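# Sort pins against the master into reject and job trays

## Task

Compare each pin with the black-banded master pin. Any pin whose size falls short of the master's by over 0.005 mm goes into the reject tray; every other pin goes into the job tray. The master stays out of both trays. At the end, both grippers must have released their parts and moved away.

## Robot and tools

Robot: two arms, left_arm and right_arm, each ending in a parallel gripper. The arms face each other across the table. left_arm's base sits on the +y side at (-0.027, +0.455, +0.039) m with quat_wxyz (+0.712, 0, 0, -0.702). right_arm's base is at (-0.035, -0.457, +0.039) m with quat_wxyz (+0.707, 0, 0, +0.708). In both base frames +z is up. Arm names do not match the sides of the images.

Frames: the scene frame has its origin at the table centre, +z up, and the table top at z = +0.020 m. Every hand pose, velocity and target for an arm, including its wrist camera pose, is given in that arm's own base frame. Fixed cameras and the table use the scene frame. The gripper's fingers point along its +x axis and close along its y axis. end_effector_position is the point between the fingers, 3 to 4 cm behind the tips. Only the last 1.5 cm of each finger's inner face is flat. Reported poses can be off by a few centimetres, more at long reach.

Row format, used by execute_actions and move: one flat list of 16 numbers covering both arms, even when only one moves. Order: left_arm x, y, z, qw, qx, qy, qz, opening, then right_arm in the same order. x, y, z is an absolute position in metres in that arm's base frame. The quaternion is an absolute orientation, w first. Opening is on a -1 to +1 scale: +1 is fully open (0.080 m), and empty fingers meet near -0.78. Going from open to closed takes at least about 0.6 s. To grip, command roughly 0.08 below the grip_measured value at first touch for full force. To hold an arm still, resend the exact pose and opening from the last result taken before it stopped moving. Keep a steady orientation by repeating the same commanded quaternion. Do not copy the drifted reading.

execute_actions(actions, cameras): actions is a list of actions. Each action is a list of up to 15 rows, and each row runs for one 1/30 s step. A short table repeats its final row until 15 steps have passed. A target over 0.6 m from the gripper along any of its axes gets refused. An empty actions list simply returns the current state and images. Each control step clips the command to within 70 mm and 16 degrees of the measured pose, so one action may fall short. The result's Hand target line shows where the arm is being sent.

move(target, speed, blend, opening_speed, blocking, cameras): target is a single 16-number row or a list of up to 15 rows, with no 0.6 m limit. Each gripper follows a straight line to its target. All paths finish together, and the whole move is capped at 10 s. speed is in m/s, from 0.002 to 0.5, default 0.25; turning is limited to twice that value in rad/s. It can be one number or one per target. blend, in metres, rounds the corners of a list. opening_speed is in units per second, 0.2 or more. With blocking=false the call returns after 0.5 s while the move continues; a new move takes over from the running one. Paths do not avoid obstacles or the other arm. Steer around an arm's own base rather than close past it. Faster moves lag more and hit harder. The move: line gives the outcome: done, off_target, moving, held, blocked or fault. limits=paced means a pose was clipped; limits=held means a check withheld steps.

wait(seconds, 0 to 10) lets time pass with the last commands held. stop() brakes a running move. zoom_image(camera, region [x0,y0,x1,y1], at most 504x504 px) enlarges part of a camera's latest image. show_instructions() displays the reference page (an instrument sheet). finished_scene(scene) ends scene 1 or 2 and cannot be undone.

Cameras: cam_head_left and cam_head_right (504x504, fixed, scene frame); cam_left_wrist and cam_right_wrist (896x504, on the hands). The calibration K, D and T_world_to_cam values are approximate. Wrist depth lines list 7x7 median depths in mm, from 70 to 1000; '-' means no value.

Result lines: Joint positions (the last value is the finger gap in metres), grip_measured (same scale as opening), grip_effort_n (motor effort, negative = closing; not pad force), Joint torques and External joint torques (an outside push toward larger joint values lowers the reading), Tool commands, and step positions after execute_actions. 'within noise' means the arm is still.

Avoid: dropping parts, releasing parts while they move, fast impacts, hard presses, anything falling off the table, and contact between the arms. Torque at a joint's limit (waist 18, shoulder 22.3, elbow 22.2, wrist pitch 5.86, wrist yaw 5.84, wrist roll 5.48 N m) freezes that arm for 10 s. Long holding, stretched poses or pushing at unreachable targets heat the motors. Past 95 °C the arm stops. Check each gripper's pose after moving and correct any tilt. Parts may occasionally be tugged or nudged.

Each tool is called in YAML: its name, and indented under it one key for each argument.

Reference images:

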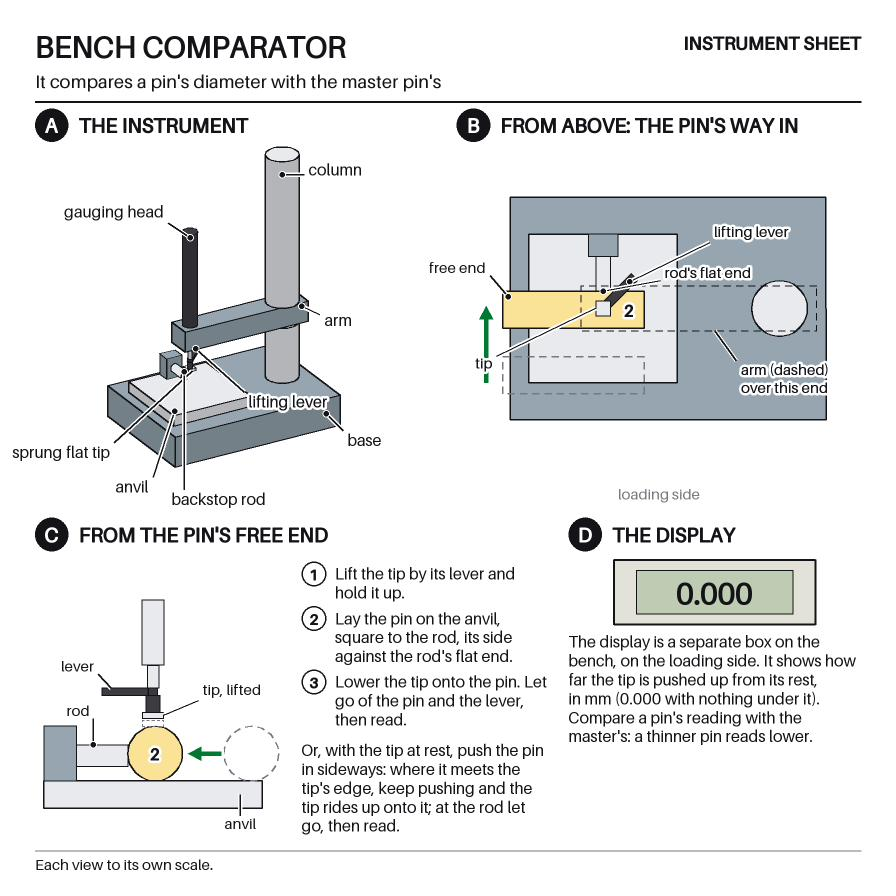

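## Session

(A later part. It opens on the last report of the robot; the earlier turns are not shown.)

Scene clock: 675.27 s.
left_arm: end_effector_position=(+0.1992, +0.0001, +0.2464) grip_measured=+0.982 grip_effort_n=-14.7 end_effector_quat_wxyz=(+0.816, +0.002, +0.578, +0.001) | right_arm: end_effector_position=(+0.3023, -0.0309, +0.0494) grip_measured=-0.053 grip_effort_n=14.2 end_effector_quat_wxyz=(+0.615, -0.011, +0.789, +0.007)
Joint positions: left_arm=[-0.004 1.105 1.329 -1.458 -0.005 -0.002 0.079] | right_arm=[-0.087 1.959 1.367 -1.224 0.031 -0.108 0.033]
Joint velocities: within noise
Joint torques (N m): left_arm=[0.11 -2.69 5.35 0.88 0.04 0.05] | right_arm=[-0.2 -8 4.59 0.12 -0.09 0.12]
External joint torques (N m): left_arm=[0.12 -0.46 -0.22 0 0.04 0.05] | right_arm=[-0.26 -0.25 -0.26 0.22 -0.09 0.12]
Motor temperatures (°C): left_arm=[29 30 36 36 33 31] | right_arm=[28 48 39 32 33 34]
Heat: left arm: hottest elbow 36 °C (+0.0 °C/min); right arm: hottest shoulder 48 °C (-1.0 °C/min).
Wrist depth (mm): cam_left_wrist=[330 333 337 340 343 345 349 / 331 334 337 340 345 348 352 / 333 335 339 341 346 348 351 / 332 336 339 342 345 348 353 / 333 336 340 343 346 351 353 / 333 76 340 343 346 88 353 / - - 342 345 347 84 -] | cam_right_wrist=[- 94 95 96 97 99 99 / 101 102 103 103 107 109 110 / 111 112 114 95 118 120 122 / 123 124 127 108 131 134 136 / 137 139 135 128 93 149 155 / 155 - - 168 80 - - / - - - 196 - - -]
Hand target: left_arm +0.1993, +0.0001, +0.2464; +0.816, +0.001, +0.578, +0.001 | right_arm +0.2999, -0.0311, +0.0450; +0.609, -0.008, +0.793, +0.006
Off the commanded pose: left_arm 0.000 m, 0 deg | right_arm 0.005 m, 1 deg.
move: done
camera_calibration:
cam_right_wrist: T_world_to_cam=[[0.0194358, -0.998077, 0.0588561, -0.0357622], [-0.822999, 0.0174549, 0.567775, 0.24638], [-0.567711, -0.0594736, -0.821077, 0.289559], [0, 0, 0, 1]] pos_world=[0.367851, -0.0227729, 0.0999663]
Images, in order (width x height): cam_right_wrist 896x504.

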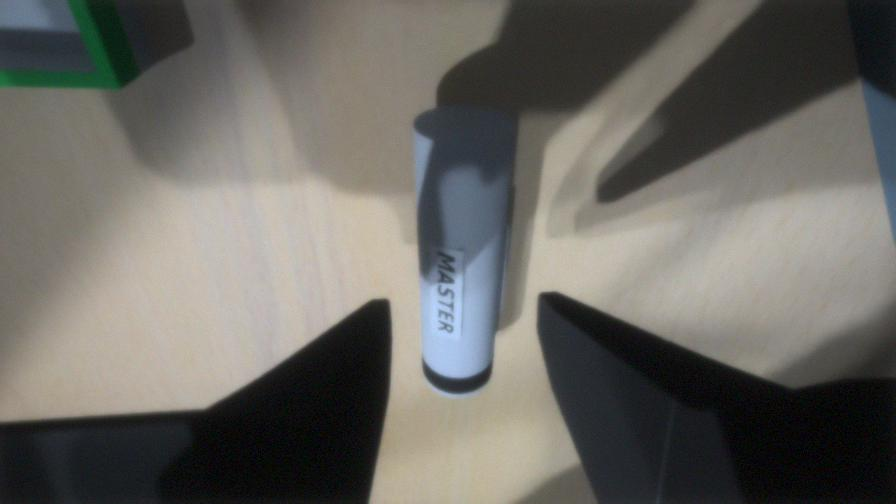

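move:
  target:
    - [0.1993, 0.0001, 0.2463, 0.816, 0.001, 0.578, 0.001, 0.98, 0.3055, -0.031, 0.0285, 0.6088, -0.0076, 0.7934, 0.0058, -0.05]
    - [0.1993, 0.0001, 0.2463, 0.816, 0.001, 0.578, 0.001, 0.98, 0.3055, -0.031, 0.0285, 0.6088, -0.0076, 0.7934, 0.0058, -0.52]
    - [0.1993, 0.0001, 0.2463, 0.816, 0.001, 0.578, 0.001, 0.98, 0.3055, -0.031, 0.13, 0.6088, -0.0076, 0.7934, 0.0058, -0.52]
    - [0.1993, 0.0001, 0.2463, 0.816, 0.001, 0.578, 0.001, 0.98, 0.27, -0.10, 0.17, 0.2788, -0.7053, 0.3633, 0.5412, -0.52]
  cameras: ["cam_right_wrist"]
  speed: [0.06,0.05,0.08,0.2]
  blend: [0,0,0.02,0]
  opening_speed: 0.8

move:
  target:
    - [0.1993, 0.0001, 0.2463, 0.816, 0.001, 0.578, 0.001, 0.98, 0.3220, -0.1440, 0.10, 0.2788, -0.7053, 0.3633, 0.5412, -0.52]
    - [0.1993, 0.0001, 0.2463, 0.816, 0.001, 0.578, 0.001, 0.98, 0.3222, -0.1435, 0.0720, 0.2788, -0.7053, 0.3633, 0.5412, -0.52]
    - [0.1993, 0.0001, 0.2463, 0.816, 0.001, 0.578, 0.001, 0.98, 0.3395, -0.1335, 0.0705, 0.2788, -0.7053, 0.3633, 0.5412, -0.52]
    - [0.1993, 0.0001, 0.2463, 0.816, 0.001, 0.578, 0.001, 0.98, 0.3558, -0.1250, 0.0705, 0.2788, -0.7053, 0.3633, 0.5412, -0.52]
  cameras: ["cam_right_wrist"]
  speed: [0.15,0.05,0.03,0.03]

zoom_image:
  camera: "cam_right_wrist"
  region: [350, 204, 690, 504]

Scene clock: 693.70 s.
left_arm: end_effector_position=(+0.1992, +0.0001, +0.2464) grip_measured=+0.982 grip_effort_n=-14.7 end_effector_quat_wxyz=(+0.816, +0.002, +0.578, +0.001) | right_arm: end_effector_position=(+0.2712, -0.0997, +0.1664) grip_measured=-0.398 grip_effort_n=-83.5 end_effector_quat_wxyz=(-0.278, +0.700, -0.365, -0.547)
Joint positions: left_arm=[-0.004 1.105 1.329 -1.458 -0.005 -0.002 0.079] | right_arm=[-0.267 1.478 1.287 -1.191 0.165 -2.472 0.017]
Joint velocities: within noise
Joint torques (N m): left_arm=[0.11 -2.69 5.35 0.88 0.04 0.05] | right_arm=[-0.23 -8.25 6 0.7 0.04 -0.12]
External joint torques (N m): left_arm=[0.11 -0.52 -0.21 -0.01 0.04 0.05] | right_arm=[-0.23 -3.11 0.22 0.18 -0.03 -0.12]
Motor temperatures (°C): left_arm=[29 30 37 36 33 31] | right_arm=[28 48 38 31 33 34]
Heat: left arm: hottest elbow 37 °C (+1.0 °C/min); right arm: hottest shoulder 48 °C (+1.0 °C/min).
Wrist depth (mm): cam_left_wrist=[331 334 337 340 344 346 348 / 332 334 338 339 345 348 351 / 334 335 338 340 345 348 351 / 333 337 339 343 347 348 353 / 334 336 339 343 346 351 353 / 333 76 341 343 346 88 353 / - - 341 344 348 84 -] | cam_right_wrist=[206 206 206 207 208 208 210 / 222 222 222 223 224 225 226 / 212 222 242 88 240 245 247 / 206 209 267 85 228 270 271 / 199 203 283 95 230 300 300 / 195 196 - 109 86 - - / - - - 380 - - -]
Hand target: left_arm +0.1993, +0.0001, +0.2464; +0.816, +0.001, +0.578, +0.001 | right_arm +0.2700, -0.1000, +0.1700; -0.279, +0.705, -0.363, -0.541
Off the commanded pose: left_arm 0.000 m, 0 deg | right_arm 0.004 m, 1 deg.
move: done
camera_calibration:
cam_right_wrist: T_world_to_cam=[[0.817931, 0.573569, 0.0447921, -0.168188], [0.450327, -0.686744, 0.570603, -0.260404], [0.358041, -0.446543, -0.820004, 0.0740529], [0, 0, 0, 1]] pos_world=[0.22832, -0.0492959, 0.216845]
Images, in order (width x height): cam_right_wrist 896x504.

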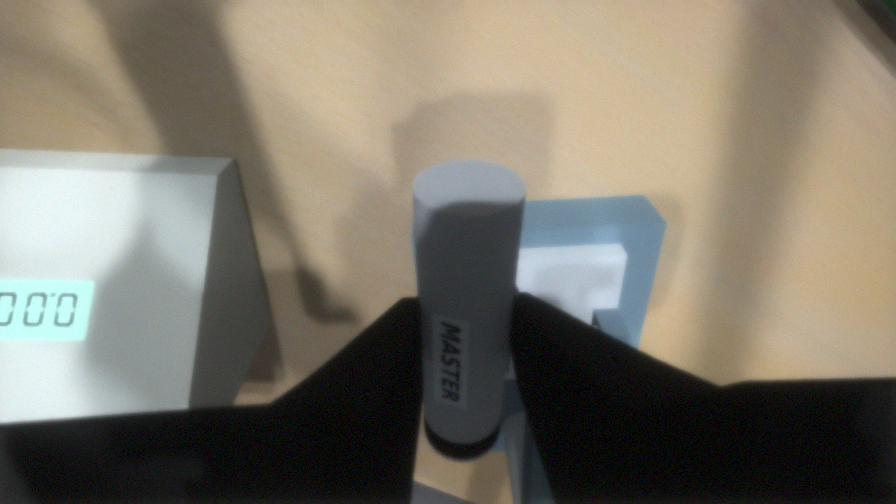

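Scene clock: 696.60 s.
left_arm: end_effector_position=(+0.1992, +0.0001, +0.2464) grip_measured=+0.982 grip_effort_n=-14.7 end_effector_quat_wxyz=(+0.816, +0.002, +0.578, +0.001) | right_arm: end_effector_position=(+0.3475, -0.1313, +0.0758) grip_measured=-0.398 grip_effort_n=-83.5 end_effector_quat_wxyz=(-0.277, +0.703, -0.374, -0.537)
Joint positions: left_arm=[-0.004 1.105 1.329 -1.458 -0.005 -0.002 0.079] | right_arm=[-0.289 1.818 1.287 -0.833 0.18 -2.482 0.017]
Joint velocities: within noise
Joint torques (N m): left_arm=[0.11 -2.69 5.35 0.88 0.04 0.05] | right_arm=[1.32 -5.94 7.38 1.27 -0.54 0.06]
External joint torques (N m): left_arm=[0.11 -0.49 -0.19 0.01 0.05 0.05] | right_arm=[1.41 1.61 1.72 0.71 -0.64 0.06]
Motor temperatures (°C): left_arm=[29 30 37 36 33 31] | right_arm=[28 47 39 31 33 34]
Heat: left arm: hottest elbow 37 °C (+1.0 °C/min); right arm: hottest shoulder 47 °C (+1.0 °C/min).
Wrist depth (mm): cam_left_wrist=[331 335 337 339 345 346 348 / 332 334 338 340 345 349 353 / 332 335 339 340 345 348 353 / 333 335 339 343 345 348 353 / 333 336 341 343 347 349 354 / 333 76 341 344 347 88 353 / - - 341 344 348 84 -] | cam_right_wrist=[122 120 120 121 121 122 122 / 130 130 131 131 129 131 132 / 142 140 114 88 112 116 145 / 157 154 114 88 110 153 159 / 175 175 119 95 94 174 178 / 192 192 - 108 - - - / - - - 112 80 - -]
Hand target: left_arm +0.1993, +0.0001, +0.2464; +0.816, +0.001, +0.578, +0.001 | right_arm +0.3555, -0.1249, +0.0706; -0.279, +0.705, -0.363, -0.541
Off the commanded pose: left_arm 0.000 m, 0 deg | right_arm 0.012 m, 1 deg.
move: off_target (right_arm)
camera_calibration:
cam_right_wrist: T_world_to_cam=[[0.826226, 0.561744, 0.0423645, -0.21266], [0.43332, -0.681788, 0.589405, -0.259675], [0.359978, -0.468624, -0.806726, -0.0462298], [0, 0, 0, 1]] pos_world=[0.304869, -0.079247, 0.124768]
Images, in order (width x height): cam_right_wrist 896x504.

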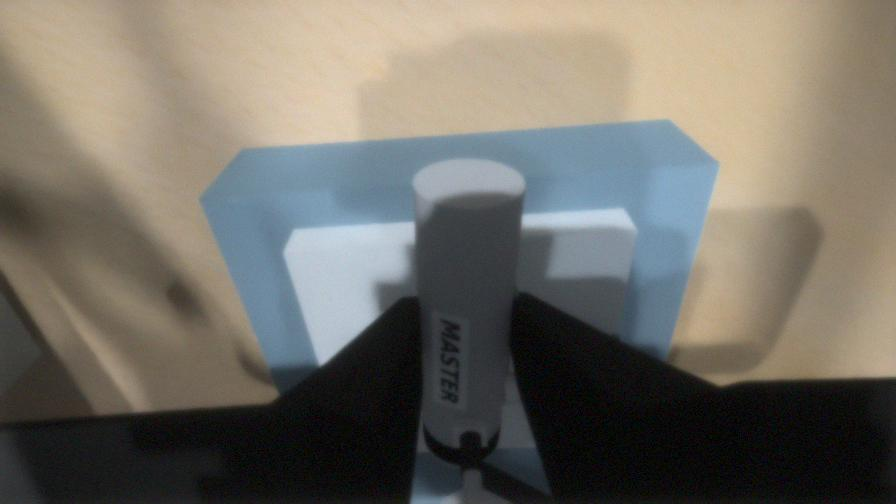

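Scaled by 1.482 from the camera's 896x504 image, which has a finer 1280x720 frame.

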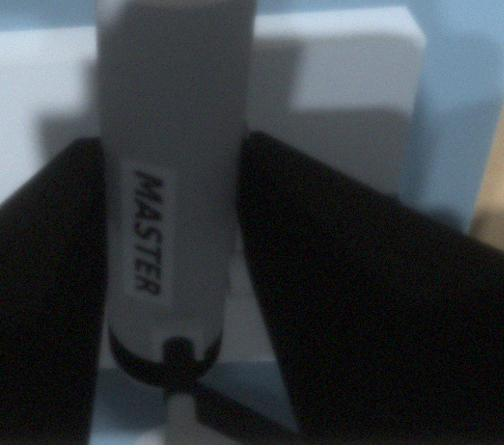

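move:
  target:
    - [0.1993, 0.0001, 0.2463, 0.816, 0.001, 0.578, 0.001, 0.98, 0.3590, -0.1350, 0.0720, 0.2788, -0.7053, 0.3633, 0.5412, -0.52]
  cameras: ["cam_right_wrist"]
  speed: 0.03

zoom_image:
  camera: "cam_right_wrist"
  region: [350, 204, 690, 504]

Scene clock: 701.00 s.
left_arm: end_effector_position=(+0.1992, +0.0001, +0.2464) grip_measured=+0.982 grip_effort_n=-14.7 end_effector_quat_wxyz=(+0.816, +0.002, +0.578, +0.001) | right_arm: end_effector_position=(+0.3492, -0.1341, +0.0760) grip_measured=-0.398 grip_effort_n=-83.5 end_effector_quat_wxyz=(-0.277, +0.700, -0.370, -0.543)
Joint positions: left_arm=[-0.004 1.105 1.329 -1.458 -0.005 -0.002 0.079] | right_arm=[-0.299 1.834 1.311 -0.85 0.169 -2.498 0.017]
Joint velocities: within noise
Joint torques (N m): left_arm=[0.12 -2.69 5.35 0.88 0.04 0.05] | right_arm=[0.12 -5.71 8.06 1.85 -0.32 -0.26]
External joint torques (N m): left_arm=[0.11 -0.45 -0.21 0.01 0.04 0.05] | right_arm=[0.22 1.93 2.4 1.29 -0.4 -0.26]
Motor temperatures (°C): left_arm=[29 30 37 36 33 31] | right_arm=[28 46 39 32 33 34]
Heat: left arm: hottest elbow 37 °C (+1.0 °C/min); right arm: hottest shoulder 46 °C (+0.0 °C/min).
Wrist depth (mm): cam_left_wrist=[331 334 338 340 344 346 349 / 331 334 337 340 344 348 352 / 332 335 339 340 345 348 352 / 333 335 338 341 345 348 353 / 333 336 340 343 346 350 354 / 333 76 340 344 346 88 352 / - - 342 343 349 84 -] | cam_right_wrist=[123 121 121 121 121 122 122 / 131 131 131 129 129 130 133 / 143 138 114 88 111 115 145 / 157 154 112 88 110 152 159 / 174 174 119 95 94 172 176 / 190 191 - 108 - - - / - - - 116 - - -]
Hand target: left_arm +0.1993, +0.0001, +0.2464; +0.816, +0.001, +0.578, +0.001 | right_arm +0.3586, -0.1348, +0.0721; -0.279, +0.705, -0.363, -0.541
Off the commanded pose: left_arm 0.000 m, 0 deg | right_arm 0.011 m, 1 deg.
move: off_target (right_arm)
camera_calibration:
cam_right_wrist: T_world_to_cam=[[0.822855, 0.566764, 0.0410759, -0.210538], [0.443129, -0.685246, 0.577991, -0.265459], [0.355732, -0.457401, -0.815008, -0.0443546], [0, 0, 0, 1]] pos_world=[0.306654, -0.0828673, 0.125932]
Images, in order (width x height): cam_right_wrist 896x504.

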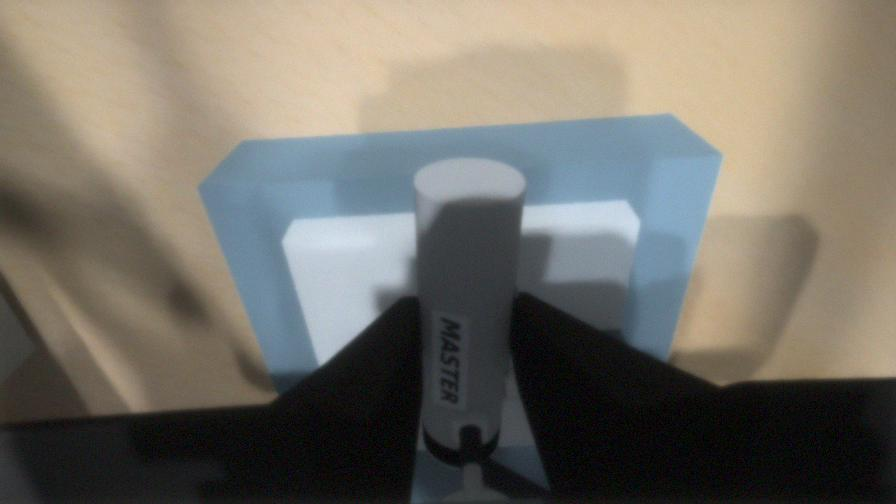

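Scaled by 1.482 from the camera's 896x504 image, which has a finer 1280x720 frame.

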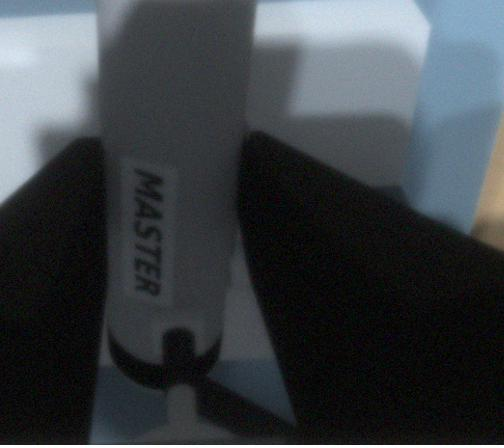

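move:
  target:
    - [0.1993, 0.0001, 0.2463, 0.816, 0.001, 0.578, 0.001, 0.98, 0.3620, -0.1405, 0.0735, 0.2788, -0.7053, 0.3633, 0.5412, -0.52]
  cameras: ["cam_right_wrist"]
  speed: 0.03

zoom_image:
  camera: "cam_right_wrist"
  region: [350, 204, 690, 504]

Scene clock: 704.27 s.
left_arm: end_effector_position=(+0.1992, +0.0001, +0.2464) grip_measured=+0.982 grip_effort_n=-14.7 end_effector_quat_wxyz=(+0.816, +0.002, +0.578, +0.001) | right_arm: end_effector_position=(+0.3502, -0.1366, +0.0764) grip_measured=-0.398 grip_effort_n=-83.5 end_effector_quat_wxyz=(-0.279, +0.698, -0.368, -0.547)
Joint positions: left_arm=[-0.004 1.105 1.329 -1.458 -0.005 -0.002 0.079] | right_arm=[-0.308 1.845 1.329 -0.864 0.16 -2.506 0.017]
Joint velocities: within noise
Joint torques (N m): left_arm=[0.11 -2.68 5.34 0.88 0.04 0.05] | right_arm=[-0.17 -5.57 8.77 2.17 -0.09 -0.41]
External joint torques (N m): left_arm=[0.1 -0.47 -0.17 0.03 0.05 0.05] | right_arm=[-0.15 2.13 3.11 1.62 -0.16 -0.41]
Motor temperatures (°C): left_arm=[29 30 37 36 33 31] | right_arm=[28 46 39 33 33 34]
Heat: left arm: hottest elbow 37 °C (+1.0 °C/min); right arm: hottest shoulder 46 °C (+0.0 °C/min).
Wrist depth (mm): cam_left_wrist=[330 335 336 341 346 345 349 / 331 335 337 339 344 348 352 / 333 335 339 340 346 347 352 / 333 336 339 342 345 349 353 / 333 336 340 342 347 350 354 / 333 76 340 344 347 88 353 / - - 341 345 347 84 -] | cam_right_wrist=[123 121 122 122 122 123 123 / 131 131 131 130 130 130 133 / 143 138 114 88 109 115 145 / 156 153 111 88 110 153 159 / 173 173 119 96 94 172 176 / 189 189 - 107 86 - - / - - - 115 81 - -]
Hand target: left_arm +0.1993, +0.0001, +0.2464; +0.816, +0.001, +0.578, +0.001 | right_arm +0.3616, -0.1404, +0.0738; -0.279, +0.705, -0.363, -0.541
Off the commanded pose: left_arm 0.000 m, 0 deg | right_arm 0.013 m, 1 deg.
move: off_target (right_arm)
camera_calibration:
cam_right_wrist: T_world_to_cam=[[0.822564, 0.567193, 0.040994, -0.209816], [0.447374, -0.68993, 0.569081, -0.269227], [0.351061, -0.449766, -0.821259, -0.0423786], [0, 0, 0, 1]] pos_world=[0.30791, -0.0858017, 0.127009]
Images, in order (width x height): cam_right_wrist 896x504.

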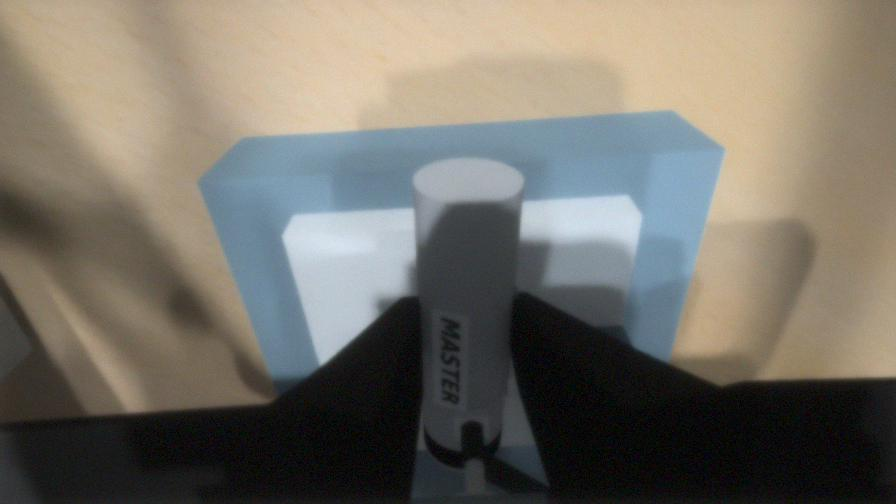

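Scaled by 1.482 from the camera's 896x504 image, which has a finer 1280x720 frame.

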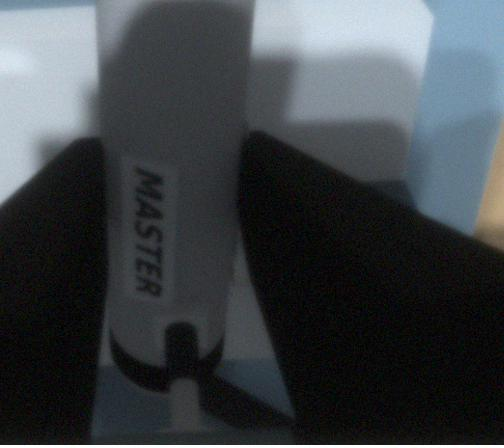

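move:
  target:
    - [0.1993, 0.0001, 0.2463, 0.816, 0.001, 0.578, 0.001, 0.98, 0.3525, -0.1345, 0.0745, 0.2788, -0.7053, 0.3633, 0.5412, -0.52]
    - [0.1993, 0.0001, 0.2463, 0.816, 0.001, 0.578, 0.001, 0.98, 0.3525, -0.1345, 0.0745, 0.2788, -0.7053, 0.3633, 0.5412, -0.05]
    - [0.1993, 0.0001, 0.2463, 0.816, 0.001, 0.578, 0.001, 0.98, 0.3490, -0.1320, 0.15, 0.2788, -0.7053, 0.3633, 0.5412, -0.05]
    - [0.1993, 0.0001, 0.2463, 0.816, 0.001, 0.578, 0.001, 0.98, 0.22, -0.185, 0.165, 0.2788, -0.7053, 0.3633, 0.5412, -0.05]
  speed: [0.03, 0.03, 0.08, 0.25]
  blend: [0,0,0.02,0]
  opening_speed: 0.5
  cameras: ["cam_right_wrist"]

zoom_image:
  camera: "cam_right_wrist"
  region: [120, 150, 320, 250]

zoom_image:
  camera: "cam_right_wrist"
  region: [560, 60, 896, 330]

Scene clock: 715.57 s.
left_arm: end_effector_position=(+0.1992, +0.0001, +0.2464) grip_measured=+0.982 grip_effort_n=-14.7 end_effector_quat_wxyz=(+0.816, +0.002, +0.578, +0.001) | right_arm: end_effector_position=(+0.2224, -0.1864, +0.1648) grip_measured=-0.054 grip_effort_n=14.7 end_effector_quat_wxyz=(-0.279, +0.705, -0.364, -0.541)
Joint positions: left_arm=[-0.004 1.105 1.329 -1.458 -0.005 -0.002 0.079] | right_arm=[-0.658 1.433 1.236 -1.122 0.077 -2.856 0.033]
Joint velocities: within noise
Joint torques (N m): left_arm=[0.11 -2.7 5.35 0.88 0.04 0.05] | right_arm=[-0.22 -7.21 5.6 0.46 -0.06 -0.13]
External joint torques (N m): left_arm=[0.12 -0.46 -0.21 0.01 0.04 0.05] | right_arm=[-0.22 -2.42 -0.23 -0.16 -0.1 -0.13]
Motor temperatures (°C): left_arm=[29 30 37 36 33 31] | right_arm=[28 45 41 37 33 34]
Heat: left arm: hottest elbow 37 °C (+1.0 °C/min); right arm: hottest shoulder 45 °C (-2.0 °C/min).
Wrist depth (mm): cam_left_wrist=[331 333 337 340 343 345 347 / 330 333 339 339 345 348 352 / 331 335 338 341 345 348 351 / 333 336 339 343 345 348 353 / 333 336 339 343 346 350 352 / 334 76 340 344 345 88 353 / - - 341 345 348 84 -] | cam_right_wrist=[198 199 200 205 208 209 212 / 180 182 185 222 223 221 222 / 174 177 180 241 236 206 210 / 170 171 174 266 259 215 229 / 165 167 168 296 93 243 169 / 162 - - 325 80 - - / - - - - - - -]
Hand target: left_arm +0.1993, +0.0001, +0.2464; +0.816, +0.001, +0.578, +0.001 | right_arm +0.2200, -0.1851, +0.1650; -0.279, +0.705, -0.363, -0.541
Off the commanded pose: left_arm 0.000 m, 0 deg | right_arm 0.003 m, 0 deg.
move: done
camera_calibration:
cam_right_wrist: T_world_to_cam=[[0.817504, 0.573402, 0.0538328, -0.0799122], [0.441543, -0.684025, 0.580646, -0.296257], [0.369766, -0.450911, -0.812375, 0.0468402], [0, 0, 0, 1]] pos_world=[0.178819, -0.135704, 0.214374]
Images, in order (width x height): cam_right_wrist 896x504.

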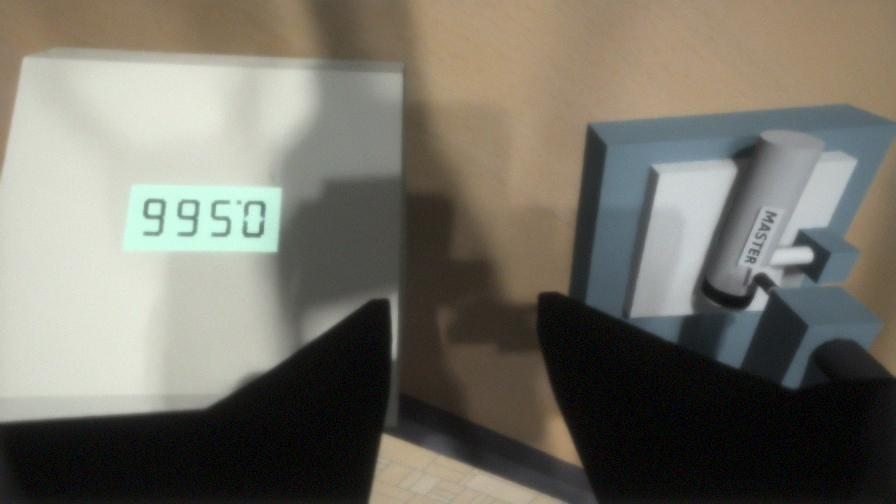

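Scaled by 2.520 from the camera's 896x504 image, which has a finer 1280x720 frame.

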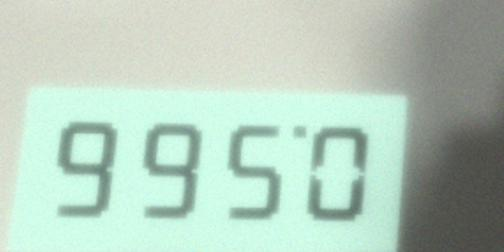

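Scaled by 1.500 from the camera's 896x504 image, which has a finer 1280x720 frame.

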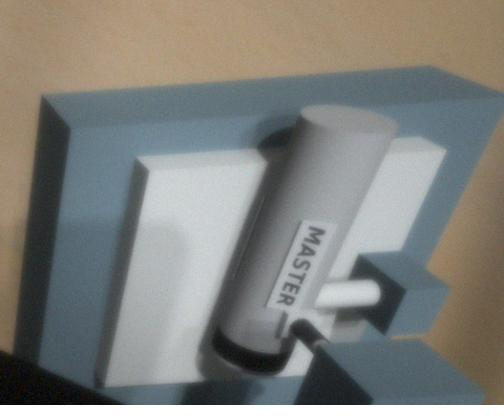

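move:
  target:
    - [0.1993, 0.0001, 0.2463, 0.816, 0.001, 0.578, 0.001, 0.98, 0.3495, -0.1350, 0.15, 0.2788, -0.7053, 0.3633, 0.5412, -0.05]
    - [0.1993, 0.0001, 0.2463, 0.816, 0.001, 0.578, 0.001, 0.98, 0.3495, -0.1350, 0.0715, 0.2788, -0.7053, 0.3633, 0.5412, -0.05]
    - [0.1993, 0.0001, 0.2463, 0.816, 0.001, 0.578, 0.001, 0.98, 0.3495, -0.1350, 0.0715, 0.2788, -0.7053, 0.3633, 0.5412, -0.52]
    - [0.1993, 0.0001, 0.2463, 0.816, 0.001, 0.578, 0.001, 0.98, 0.3240, -0.1530, 0.073, 0.2788, -0.7053, 0.3633, 0.5412, -0.52]
    - [0.1993, 0.0001, 0.2463, 0.816, 0.001, 0.578, 0.001, 0.98, 0.3220, -0.1510, 0.14, 0.2788, -0.7053, 0.3633, 0.5412, -0.52]
    - [0.1993, 0.0001, 0.2463, 0.816, 0.001, 0.578, 0.001, 0.98, 0.25, -0.08, 0.17, 0.2788, -0.7053, 0.3633, 0.5412, -0.52]
  speed: [0.2, 0.08, 0.05, 0.04, 0.08, 0.2]
  blend: [0.01,0,0,0.003,0.02,0]
  opening_speed: 1.0
  cameras: ["cam_right_wrist"]

Scene clock: 744.13 s.
left_arm: end_effector_position=(+0.1992, +0.0001, +0.2464) grip_measured=+0.982 grip_effort_n=-15.1 end_effector_quat_wxyz=(+0.816, +0.002, +0.578, +0.001) | right_arm: end_effector_position=(+0.2518, -0.0804, +0.1674) grip_measured=-0.398 grip_effort_n=-83.5 end_effector_quat_wxyz=(-0.279, +0.702, -0.362, -0.546)
Joint positions: left_arm=[-0.004 1.105 1.329 -1.458 -0.005 -0.002 0.079] | right_arm=[-0.212 1.386 1.212 -1.211 0.171 -2.421 0.017]
Joint velocities: within noise
Joint torques (N m): left_arm=[0.1 -2.69 5.35 0.88 0.04 0.05] | right_arm=[0.19 -7.13 6.03 0.42 0.25 0.14]
External joint torques (N m): left_arm=[0.11 -0.5 -0.16 0.02 0.04 0.05] | right_arm=[0.15 -2.75 0.25 -0.13 0.19 0.14]
Motor temperatures (°C): left_arm=[29 30 37 36 33 31] | right_arm=[28 45 40 34 33 34]
Heat: left arm: hottest elbow 37 °C (+0.0 °C/min); right arm: hottest shoulder 45 °C (-2.0 °C/min).
Wrist depth (mm): cam_left_wrist=[331 334 338 340 343 346 348 / 331 335 338 340 345 348 352 / 332 335 339 340 345 347 352 / 333 335 340 343 346 349 353 / 334 336 340 343 348 349 353 / 334 76 340 345 347 88 352 / - - 340 345 348 84 -] | cam_right_wrist=[207 207 207 209 210 211 210 / 223 224 225 225 227 229 230 / 238 240 244 86 247 249 251 / 225 227 268 86 256 273 276 / 218 220 285 94 239 304 305 / 213 215 - 107 86 - - / - - - 334 - - -]
Hand target: left_arm +0.1993, +0.0001, +0.2464; +0.816, +0.001, +0.578, +0.001 | right_arm +0.2501, -0.0800, +0.1700; -0.279, +0.705, -0.363, -0.541
Off the commanded pose: left_arm 0.000 m, 0 deg | right_arm 0.003 m, 1 deg.
move: done
camera_calibration:
cam_right_wrist: T_world_to_cam=[[0.81577, 0.576088, 0.0514056, -0.163783], [0.448901, -0.686688, 0.571793, -0.238773], [0.364703, -0.443375, -0.818786, 0.0888402], [0, 0, 0, 1]] pos_world=[0.208394, -0.0302201, 0.217689]
Images, in order (width x height): cam_right_wrist 896x504.

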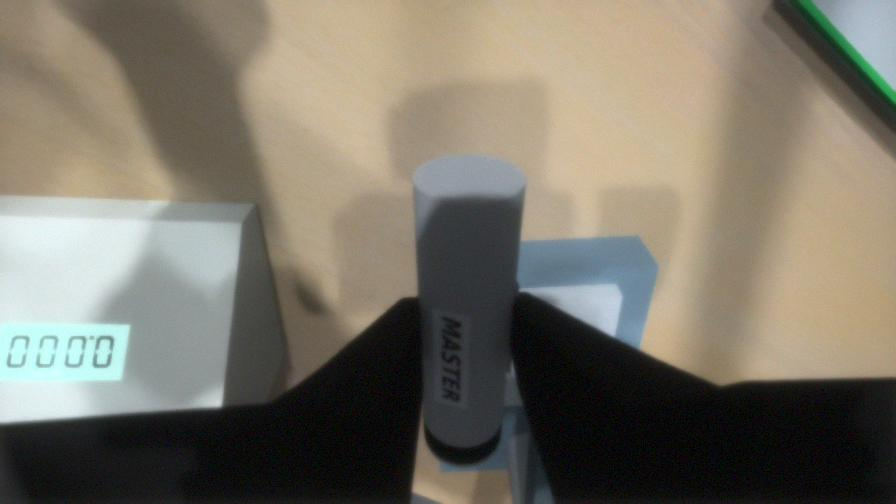

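move:
  target:
    - [0.1993, 0.0001, 0.2463, 0.816, 0.001, 0.578, 0.001, 0.98, 0.245, -0.06, 0.15, 0.5881, -0.2053, 0.7664, 0.1576, -0.52]
    - [0.1993, 0.0001, 0.2463, 0.816, 0.001, 0.578, 0.001, 0.98, 0.247, -0.0622, 0.13, 0.5272, 0.3967, 0.6871, -0.3044, -0.52]
  speed: 0.35
  blend: [0.01,0]
  cameras: ["cam_right_wrist"]

move:
  target:
    - [0.1993, 0.0001, 0.2463, 0.816, 0.001, 0.578, 0.001, 0.98, 0.247, -0.0622, 0.034, 0.5272, 0.3967, 0.6871, -0.3044, -0.52]
  speed: 0.1
  cameras: ["cam_right_wrist"]

Scene clock: 754.43 s.
left_arm: end_effector_position=(+0.1992, +0.0001, +0.2464) grip_measured=+0.982 grip_effort_n=-14.7 end_effector_quat_wxyz=(+0.816, +0.002, +0.578, +0.001) | right_arm: end_effector_position=(+0.2483, -0.0627, +0.1269) grip_measured=-0.398 grip_effort_n=-83.5 end_effector_quat_wxyz=(+0.524, +0.393, +0.692, -0.305)
Joint positions: left_arm=[-0.004 1.105 1.329 -1.458 -0.005 -0.002 0.079] | right_arm=[-0.343 1.685 1.335 -1.435 -0.163 0.681 0.017]
Joint velocities: within noise
Joint torques (N m): left_arm=[0.11 -2.69 5.35 0.88 0.04 0.05] | right_arm=[-0.21 -9.28 5.24 0.07 -0.22 0.12]
External joint torques (N m): left_arm=[0.12 -0.45 -0.24 0 0.04 0.05] | right_arm=[-0.25 -3.24 0.04 0.09 -0.15 0.13]
Motor temperatures (°C): left_arm=[29 30 37 36 33 31] | right_arm=[28 44 41 33 33 34]
Heat: left arm: hottest elbow 37 °C (+0.0 °C/min); right arm: hottest shoulder 44 °C (-4.0 °C/min).
Wrist depth (mm): cam_left_wrist=[331 334 337 340 344 345 348 / 331 334 337 341 345 347 352 / 331 336 338 340 346 348 352 / 332 336 339 342 346 348 353 / 333 336 340 343 346 349 354 / 334 76 341 344 347 88 353 / - - 341 345 349 84 -] | cam_right_wrist=[160 162 167 170 174 179 183 / 173 177 181 186 191 195 202 / 186 194 198 86 210 218 224 / 207 214 222 86 236 244 238 / 231 241 239 94 252 268 255 / 255 262 - 107 86 - - / - - - 349 - - -]
Hand target: left_arm +0.1993, +0.0001, +0.2464; +0.816, +0.001, +0.578, +0.001 | right_arm +0.2470, -0.0622, +0.1300; +0.527, +0.397, +0.687, -0.304
Off the commanded pose: left_arm 0.000 m, 0 deg | right_arm 0.003 m, 1 deg.
move: done
camera_calibration:
cam_right_wrist: T_world_to_cam=[[-0.863298, -0.500416, 0.0655759, 0.178553], [-0.372881, 0.719981, 0.58531, 0.0885373], [-0.340112, 0.480845, -0.808153, 0.296375], [0, 0, 0, 1]] pos_world=[0.287958, -0.116905, 0.175986]
Images, in order (width x height): cam_right_wrist 896x504.

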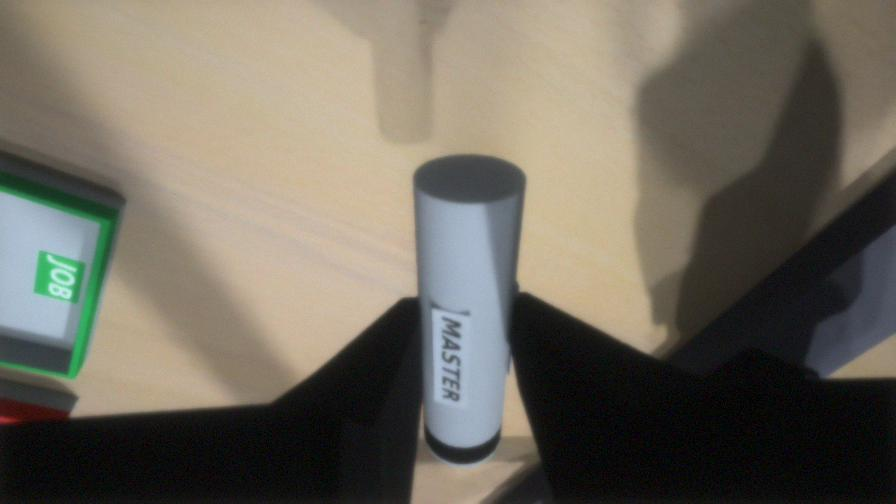

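Scene clock: 755.87 s.
left_arm: end_effector_position=(+0.1992, +0.0001, +0.2464) grip_measured=+0.982 grip_effort_n=-14.7 end_effector_quat_wxyz=(+0.816, +0.002, +0.578, +0.001) | right_arm: end_effector_position=(+0.2483, -0.0627, +0.0359) grip_measured=-0.398 grip_effort_n=-83.5 end_effector_quat_wxyz=(+0.532, +0.394, +0.686, -0.303)
Joint positions: left_arm=[-0.004 1.105 1.329 -1.458 -0.005 -0.002 0.079] | right_arm=[-0.343 1.768 1.057 -1.053 -0.163 0.681 0.017]
Joint velocities: within noise
Joint torques (N m): left_arm=[0.11 -2.68 5.35 0.87 0.04 0.05] | right_arm=[-0.21 -6.78 4.76 0.1 -0.21 0.13]
External joint torques (N m): left_arm=[0.12 -0.43 -0.19 0.03 0.04 0.05] | right_arm=[-0.22 -0.53 -0.06 0.07 -0.14 0.13]
Motor temperatures (°C): left_arm=[29 30 37 36 33 31] | right_arm=[28 44 41 33 33 34]
Heat: left arm: hottest elbow 37 °C (+0.0 °C/min); right arm: hottest shoulder 44 °C (-3.0 °C/min).
Wrist depth (mm): cam_left_wrist=[331 333 338 341 345 345 348 / 331 335 338 340 344 349 351 / 332 335 339 341 345 347 352 / 334 336 339 342 346 347 354 / 333 337 339 343 346 351 352 / 333 76 341 344 346 88 353 / - - 341 345 347 84 -] | cam_right_wrist=[- 83 84 86 87 89 91 / - 89 91 93 95 98 100 / 97 98 100 86 104 107 111 / 106 109 111 87 118 121 123 / 119 121 121 94 104 137 141 / 131 133 - 107 86 - - / - - - 173 - - -]
Hand target: left_arm +0.1993, +0.0001, +0.2464; +0.816, +0.001, +0.578, +0.001 | right_arm +0.2470, -0.0622, +0.0340; +0.527, +0.397, +0.687, -0.304
Off the commanded pose: left_arm 0.000 m, 0 deg | right_arm 0.002 m, 1 deg.
move: done
camera_calibration:
cam_right_wrist: T_world_to_cam=[[-0.86446, -0.500001, 0.0520351, 0.185339], [-0.384322, 0.724066, 0.572734, 0.145386], [-0.324044, 0.475108, -0.818088, 0.21882], [0, 0, 0, 1]] pos_world=[0.287001, -0.116563, 0.0861026]
Images, in order (width x height): cam_right_wrist 896x504.

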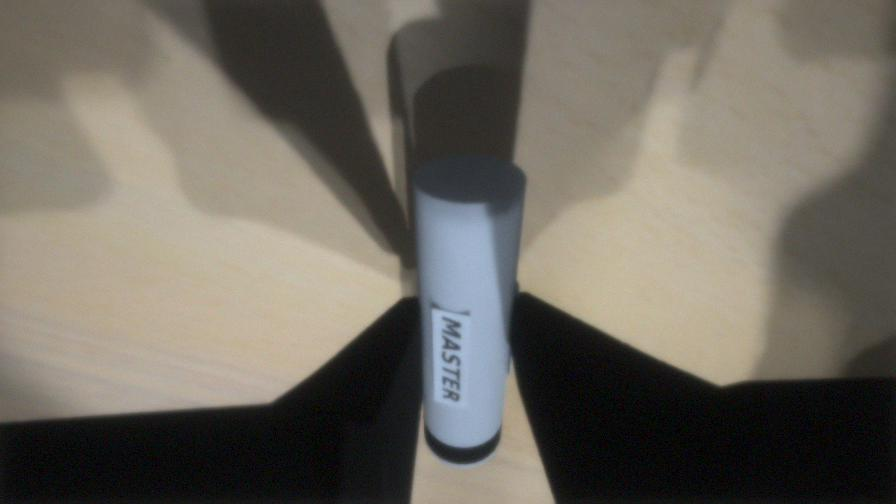

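move:
  target:
    - [0.1993, 0.0001, 0.2463, 0.816, 0.001, 0.578, 0.001, 0.98, 0.247, -0.0622, 0.0285, 0.5272, 0.3967, 0.6871, -0.3044, -0.52]
    - [0.1993, 0.0001, 0.2463, 0.816, 0.001, 0.578, 0.001, 0.98, 0.247, -0.0622, 0.0285, 0.5272, 0.3967, 0.6871, -0.3044, -0.05]
    - [0.1993, 0.0001, 0.2463, 0.816, 0.001, 0.578, 0.001, 0.98, 0.247, -0.0622, 0.12, 0.5272, 0.3967, 0.6871, -0.3044, -0.05]
    - [0.1993, 0.0001, 0.2463, 0.816, 0.001, 0.578, 0.001, 0.98, 0.243, -0.055, 0.12, 0.5881, -0.2053, 0.7664, 0.1576, -0.05]
  speed: [0.05,0.05,0.12,0.4]
  blend: [0,0,0.02,0]
  opening_speed: 0.7
  cameras: []

move:
  target:
    - [0.1993, 0.0001, 0.2463, 0.816, 0.001, 0.578, 0.001, 0.98, 0.233, -0.0378, 0.10, 0.3044, -0.6871, 0.3967, 0.5272, -0.05]
  speed: 0.4
  cameras: ["cam_right_wrist"]

Scene clock: 765.37 s.
left_arm: end_effector_position=(+0.1992, +0.0001, +0.2464) grip_measured=+0.982 grip_effort_n=-14.7 end_effector_quat_wxyz=(+0.816, +0.002, +0.578, +0.001) | right_arm: end_effector_position=(+0.2446, -0.0555, +0.1189) grip_measured=-0.053 grip_effort_n=14.2 end_effector_quat_wxyz=(+0.587, -0.201, +0.768, +0.157)
Joint positions: left_arm=[-0.004 1.105 1.329 -1.458 -0.005 -0.002 0.079] | right_arm=[-0.13 1.671 1.288 -1.404 0.155 -0.631 0.033]
Joint velocities: within noise
Joint torques (N m): left_arm=[0.11 -2.68 5.34 0.88 0.04 0.05] | right_arm=[0.21 -8.61 4.89 0.15 0.18 -0.13]
External joint torques (N m): left_arm=[0.11 -0.51 -0.2 0 0.05 0.05] | right_arm=[0.22 -2.71 -0.28 0.19 0.11 -0.13]
Motor temperatures (°C): left_arm=[29 30 37 36 33 31] | right_arm=[28 44 40 32 33 34]
Heat: left arm: hottest elbow 37 °C (+0.0 °C/min); right arm: hottest shoulder 44 °C (-2.0 °C/min).
Wrist depth (mm): cam_left_wrist=[331 334 338 340 345 345 348 / 330 335 338 340 344 347 352 / 332 335 339 341 345 348 353 / 333 336 339 343 347 348 353 / 334 336 340 344 347 350 353 / 332 76 340 343 346 88 353 / - - 341 344 348 84 -] | cam_right_wrist=[160 161 162 163 164 165 139 / 175 176 173 166 176 178 151 / 192 193 195 196 199 200 202 / 214 215 217 219 221 224 226 / 239 242 233 248 93 229 225 / 244 - - 286 80 - - / - - - 315 - - -]
Hand target: left_arm +0.1993, +0.0001, +0.2464; +0.816, +0.001, +0.578, +0.001 | right_arm +0.2430, -0.0550, +0.1200; +0.588, -0.205, +0.766, +0.157
Off the commanded pose: left_arm 0.000 m, 0 deg | right_arm 0.002 m, 1 deg.
move: done
No camera images: "cameras" was empty.

Scene clock: 767.97 s.
left_arm: end_effector_position=(+0.1992, +0.0001, +0.2464) grip_measured=+0.982 grip_effort_n=-14.7 end_effector_quat_wxyz=(+0.816, +0.002, +0.578, +0.001) | right_arm: end_effector_position=(+0.2346, -0.0376, +0.1002) grip_measured=-0.053 grip_effort_n=13.3 end_effector_quat_wxyz=(-0.304, +0.686, -0.398, -0.528)
Joint positions: left_arm=[-0.004 1.105 1.329 -1.458 -0.005 -0.002 0.079] | right_arm=[-0.016 1.337 0.907 -1.007 0.226 -2.125 0.033]
Joint velocities: within noise
Joint torques (N m): left_arm=[0.11 -2.69 5.34 0.88 0.04 0.05] | right_arm=[-0.22 -5.95 5.34 0.59 0.02 -0.12]
External joint torques (N m): left_arm=[0.12 -0.46 -0.24 0 0.05 0.05] | right_arm=[-0.24 -2 -0.38 0.1 -0.07 -0.12]
Motor temperatures (°C): left_arm=[29 30 37 36 33 31] | right_arm=[28 44 40 32 33 34]
Heat: left arm: hottest elbow 37 °C (+0.0 °C/min); right arm: hottest shoulder 44 °C (-2.0 °C/min).
Wrist depth (mm): cam_left_wrist=[331 333 337 339 343 344 348 / 331 336 337 340 345 348 352 / 332 335 338 339 345 348 352 / 333 335 339 342 345 349 353 / 334 335 339 343 347 350 353 / 333 76 341 344 347 88 353 / - - 341 344 348 84 -] | cam_right_wrist=[146 146 147 147 148 149 149 / 158 158 159 156 160 161 160 / 173 173 174 169 176 177 177 / 190 191 192 185 194 195 196 / 212 212 204 216 93 213 219 / 224 - - 234 80 - - / - - - 235 - - -]
Hand target: left_arm +0.1993, +0.0001, +0.2464; +0.816, +0.001, +0.578, +0.001 | right_arm +0.2330, -0.0378, +0.1000; -0.304, +0.687, -0.397, -0.527
Off the commanded pose: left_arm 0.000 m, 0 deg | right_arm 0.002 m, 0 deg.
move: done
camera_calibration:
cam_right_wrist: T_world_to_cam=[[0.868513, 0.492946, 0.051857, -0.186563], [0.375405, -0.722495, 0.58058, -0.148275], [0.323661, -0.484774, -0.81255, 0.0664984], [0, 0, 0, 1]] pos_world=[0.196173, 0.0170747, 0.149793]
Images, in order (width x height): cam_right_wrist 896x504.

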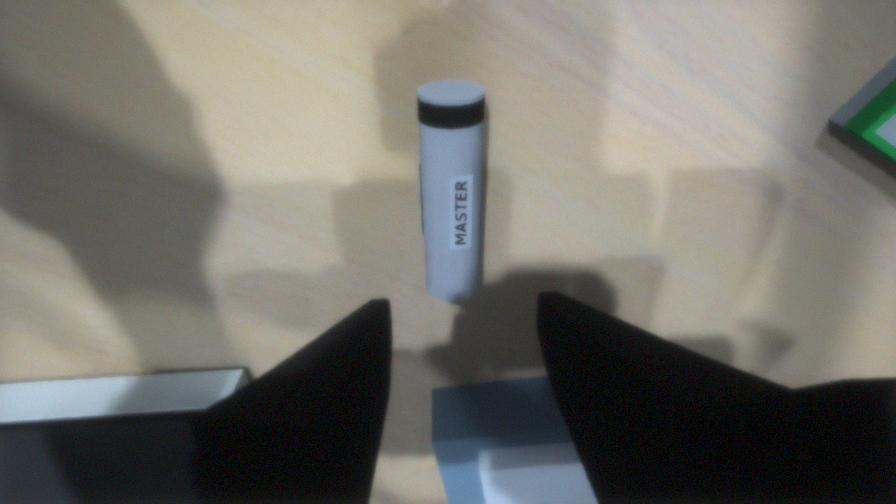

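move:
  target:
    - [0.1993, 0.0001, 0.2463, 0.816, 0.001, 0.578, 0.001, 0.98, 0.2325, -0.0385, 0.045, 0.3044, -0.6871, 0.3967, 0.5272, -0.05]
  speed: 0.12
  cameras: ["cam_right_wrist"]

Scene clock: 772.10 s.
left_arm: end_effector_position=(+0.1992, +0.0001, +0.2464) grip_measured=+0.982 grip_effort_n=-14.7 end_effector_quat_wxyz=(+0.816, +0.002, +0.578, +0.001) | right_arm: end_effector_position=(+0.2349, -0.0383, +0.0487) grip_measured=-0.053 grip_effort_n=13.3 end_effector_quat_wxyz=(-0.307, +0.691, -0.396, -0.522)
Joint positions: left_arm=[-0.004 1.105 1.329 -1.458 -0.005 -0.002 0.079] | right_arm=[-0.02 1.391 0.732 -0.76 0.225 -2.128 0.033]
Joint velocities: within noise
Joint torques (N m): left_arm=[0.11 -2.68 5.35 0.88 0.04 0.05] | right_arm=[-0.22 -3.97 5.01 0.62 0.02 -0.14]
External joint torques (N m): left_arm=[0.11 -0.46 -0.2 0.01 0.04 0.05] | right_arm=[-0.22 0.05 -0.41 0.1 -0.08 -0.14]
Motor temperatures (°C): left_arm=[29 30 37 36 33 31] | right_arm=[28 44 39 32 33 34]
Heat: left arm: hottest elbow 37 °C (+0.0 °C/min); right arm: hottest shoulder 44 °C (-1.0 °C/min).
Wrist depth (mm): cam_left_wrist=[330 334 337 341 345 345 348 / 332 333 338 341 345 348 352 / 332 336 338 340 346 347 352 / 333 337 339 342 345 349 353 / 333 336 340 344 346 349 354 / 333 76 341 344 346 88 353 / - - 341 344 348 84 -] | cam_right_wrist=[99 98 99 98 100 101 102 / 106 106 107 110 109 110 111 / - 116 117 101 119 121 122 / 127 128 130 112 132 133 135 / 142 143 138 125 93 147 151 / 159 - - 163 80 - - / - - - 192 - - -]
Hand target: left_arm +0.1993, +0.0001, +0.2464; +0.816, +0.001, +0.578, +0.001 | right_arm +0.2325, -0.0385, +0.0451; -0.305, +0.687, -0.397, -0.527
Off the commanded pose: left_arm 0.000 m, 0 deg | right_arm 0.004 m, 1 deg.
move: done
camera_calibration:
cam_right_wrist: T_world_to_cam=[[0.867552, 0.492937, 0.0660849, -0.184216], [0.365824, -0.722489, 0.586671, -0.116999], [0.336937, -0.484792, -0.807125, 0.020831], [0, 0, 0, 1]] pos_world=[0.195599, 0.0163753, 0.0976268]
Images, in order (width x height): cam_right_wrist 896x504.

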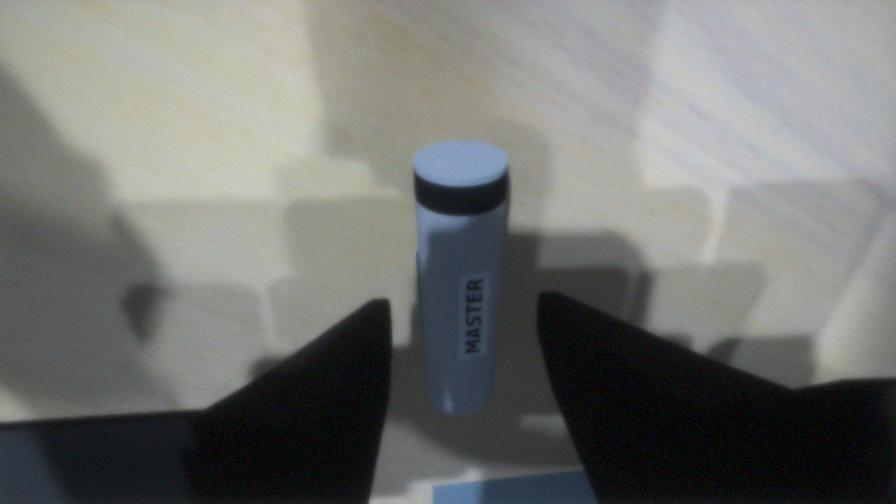

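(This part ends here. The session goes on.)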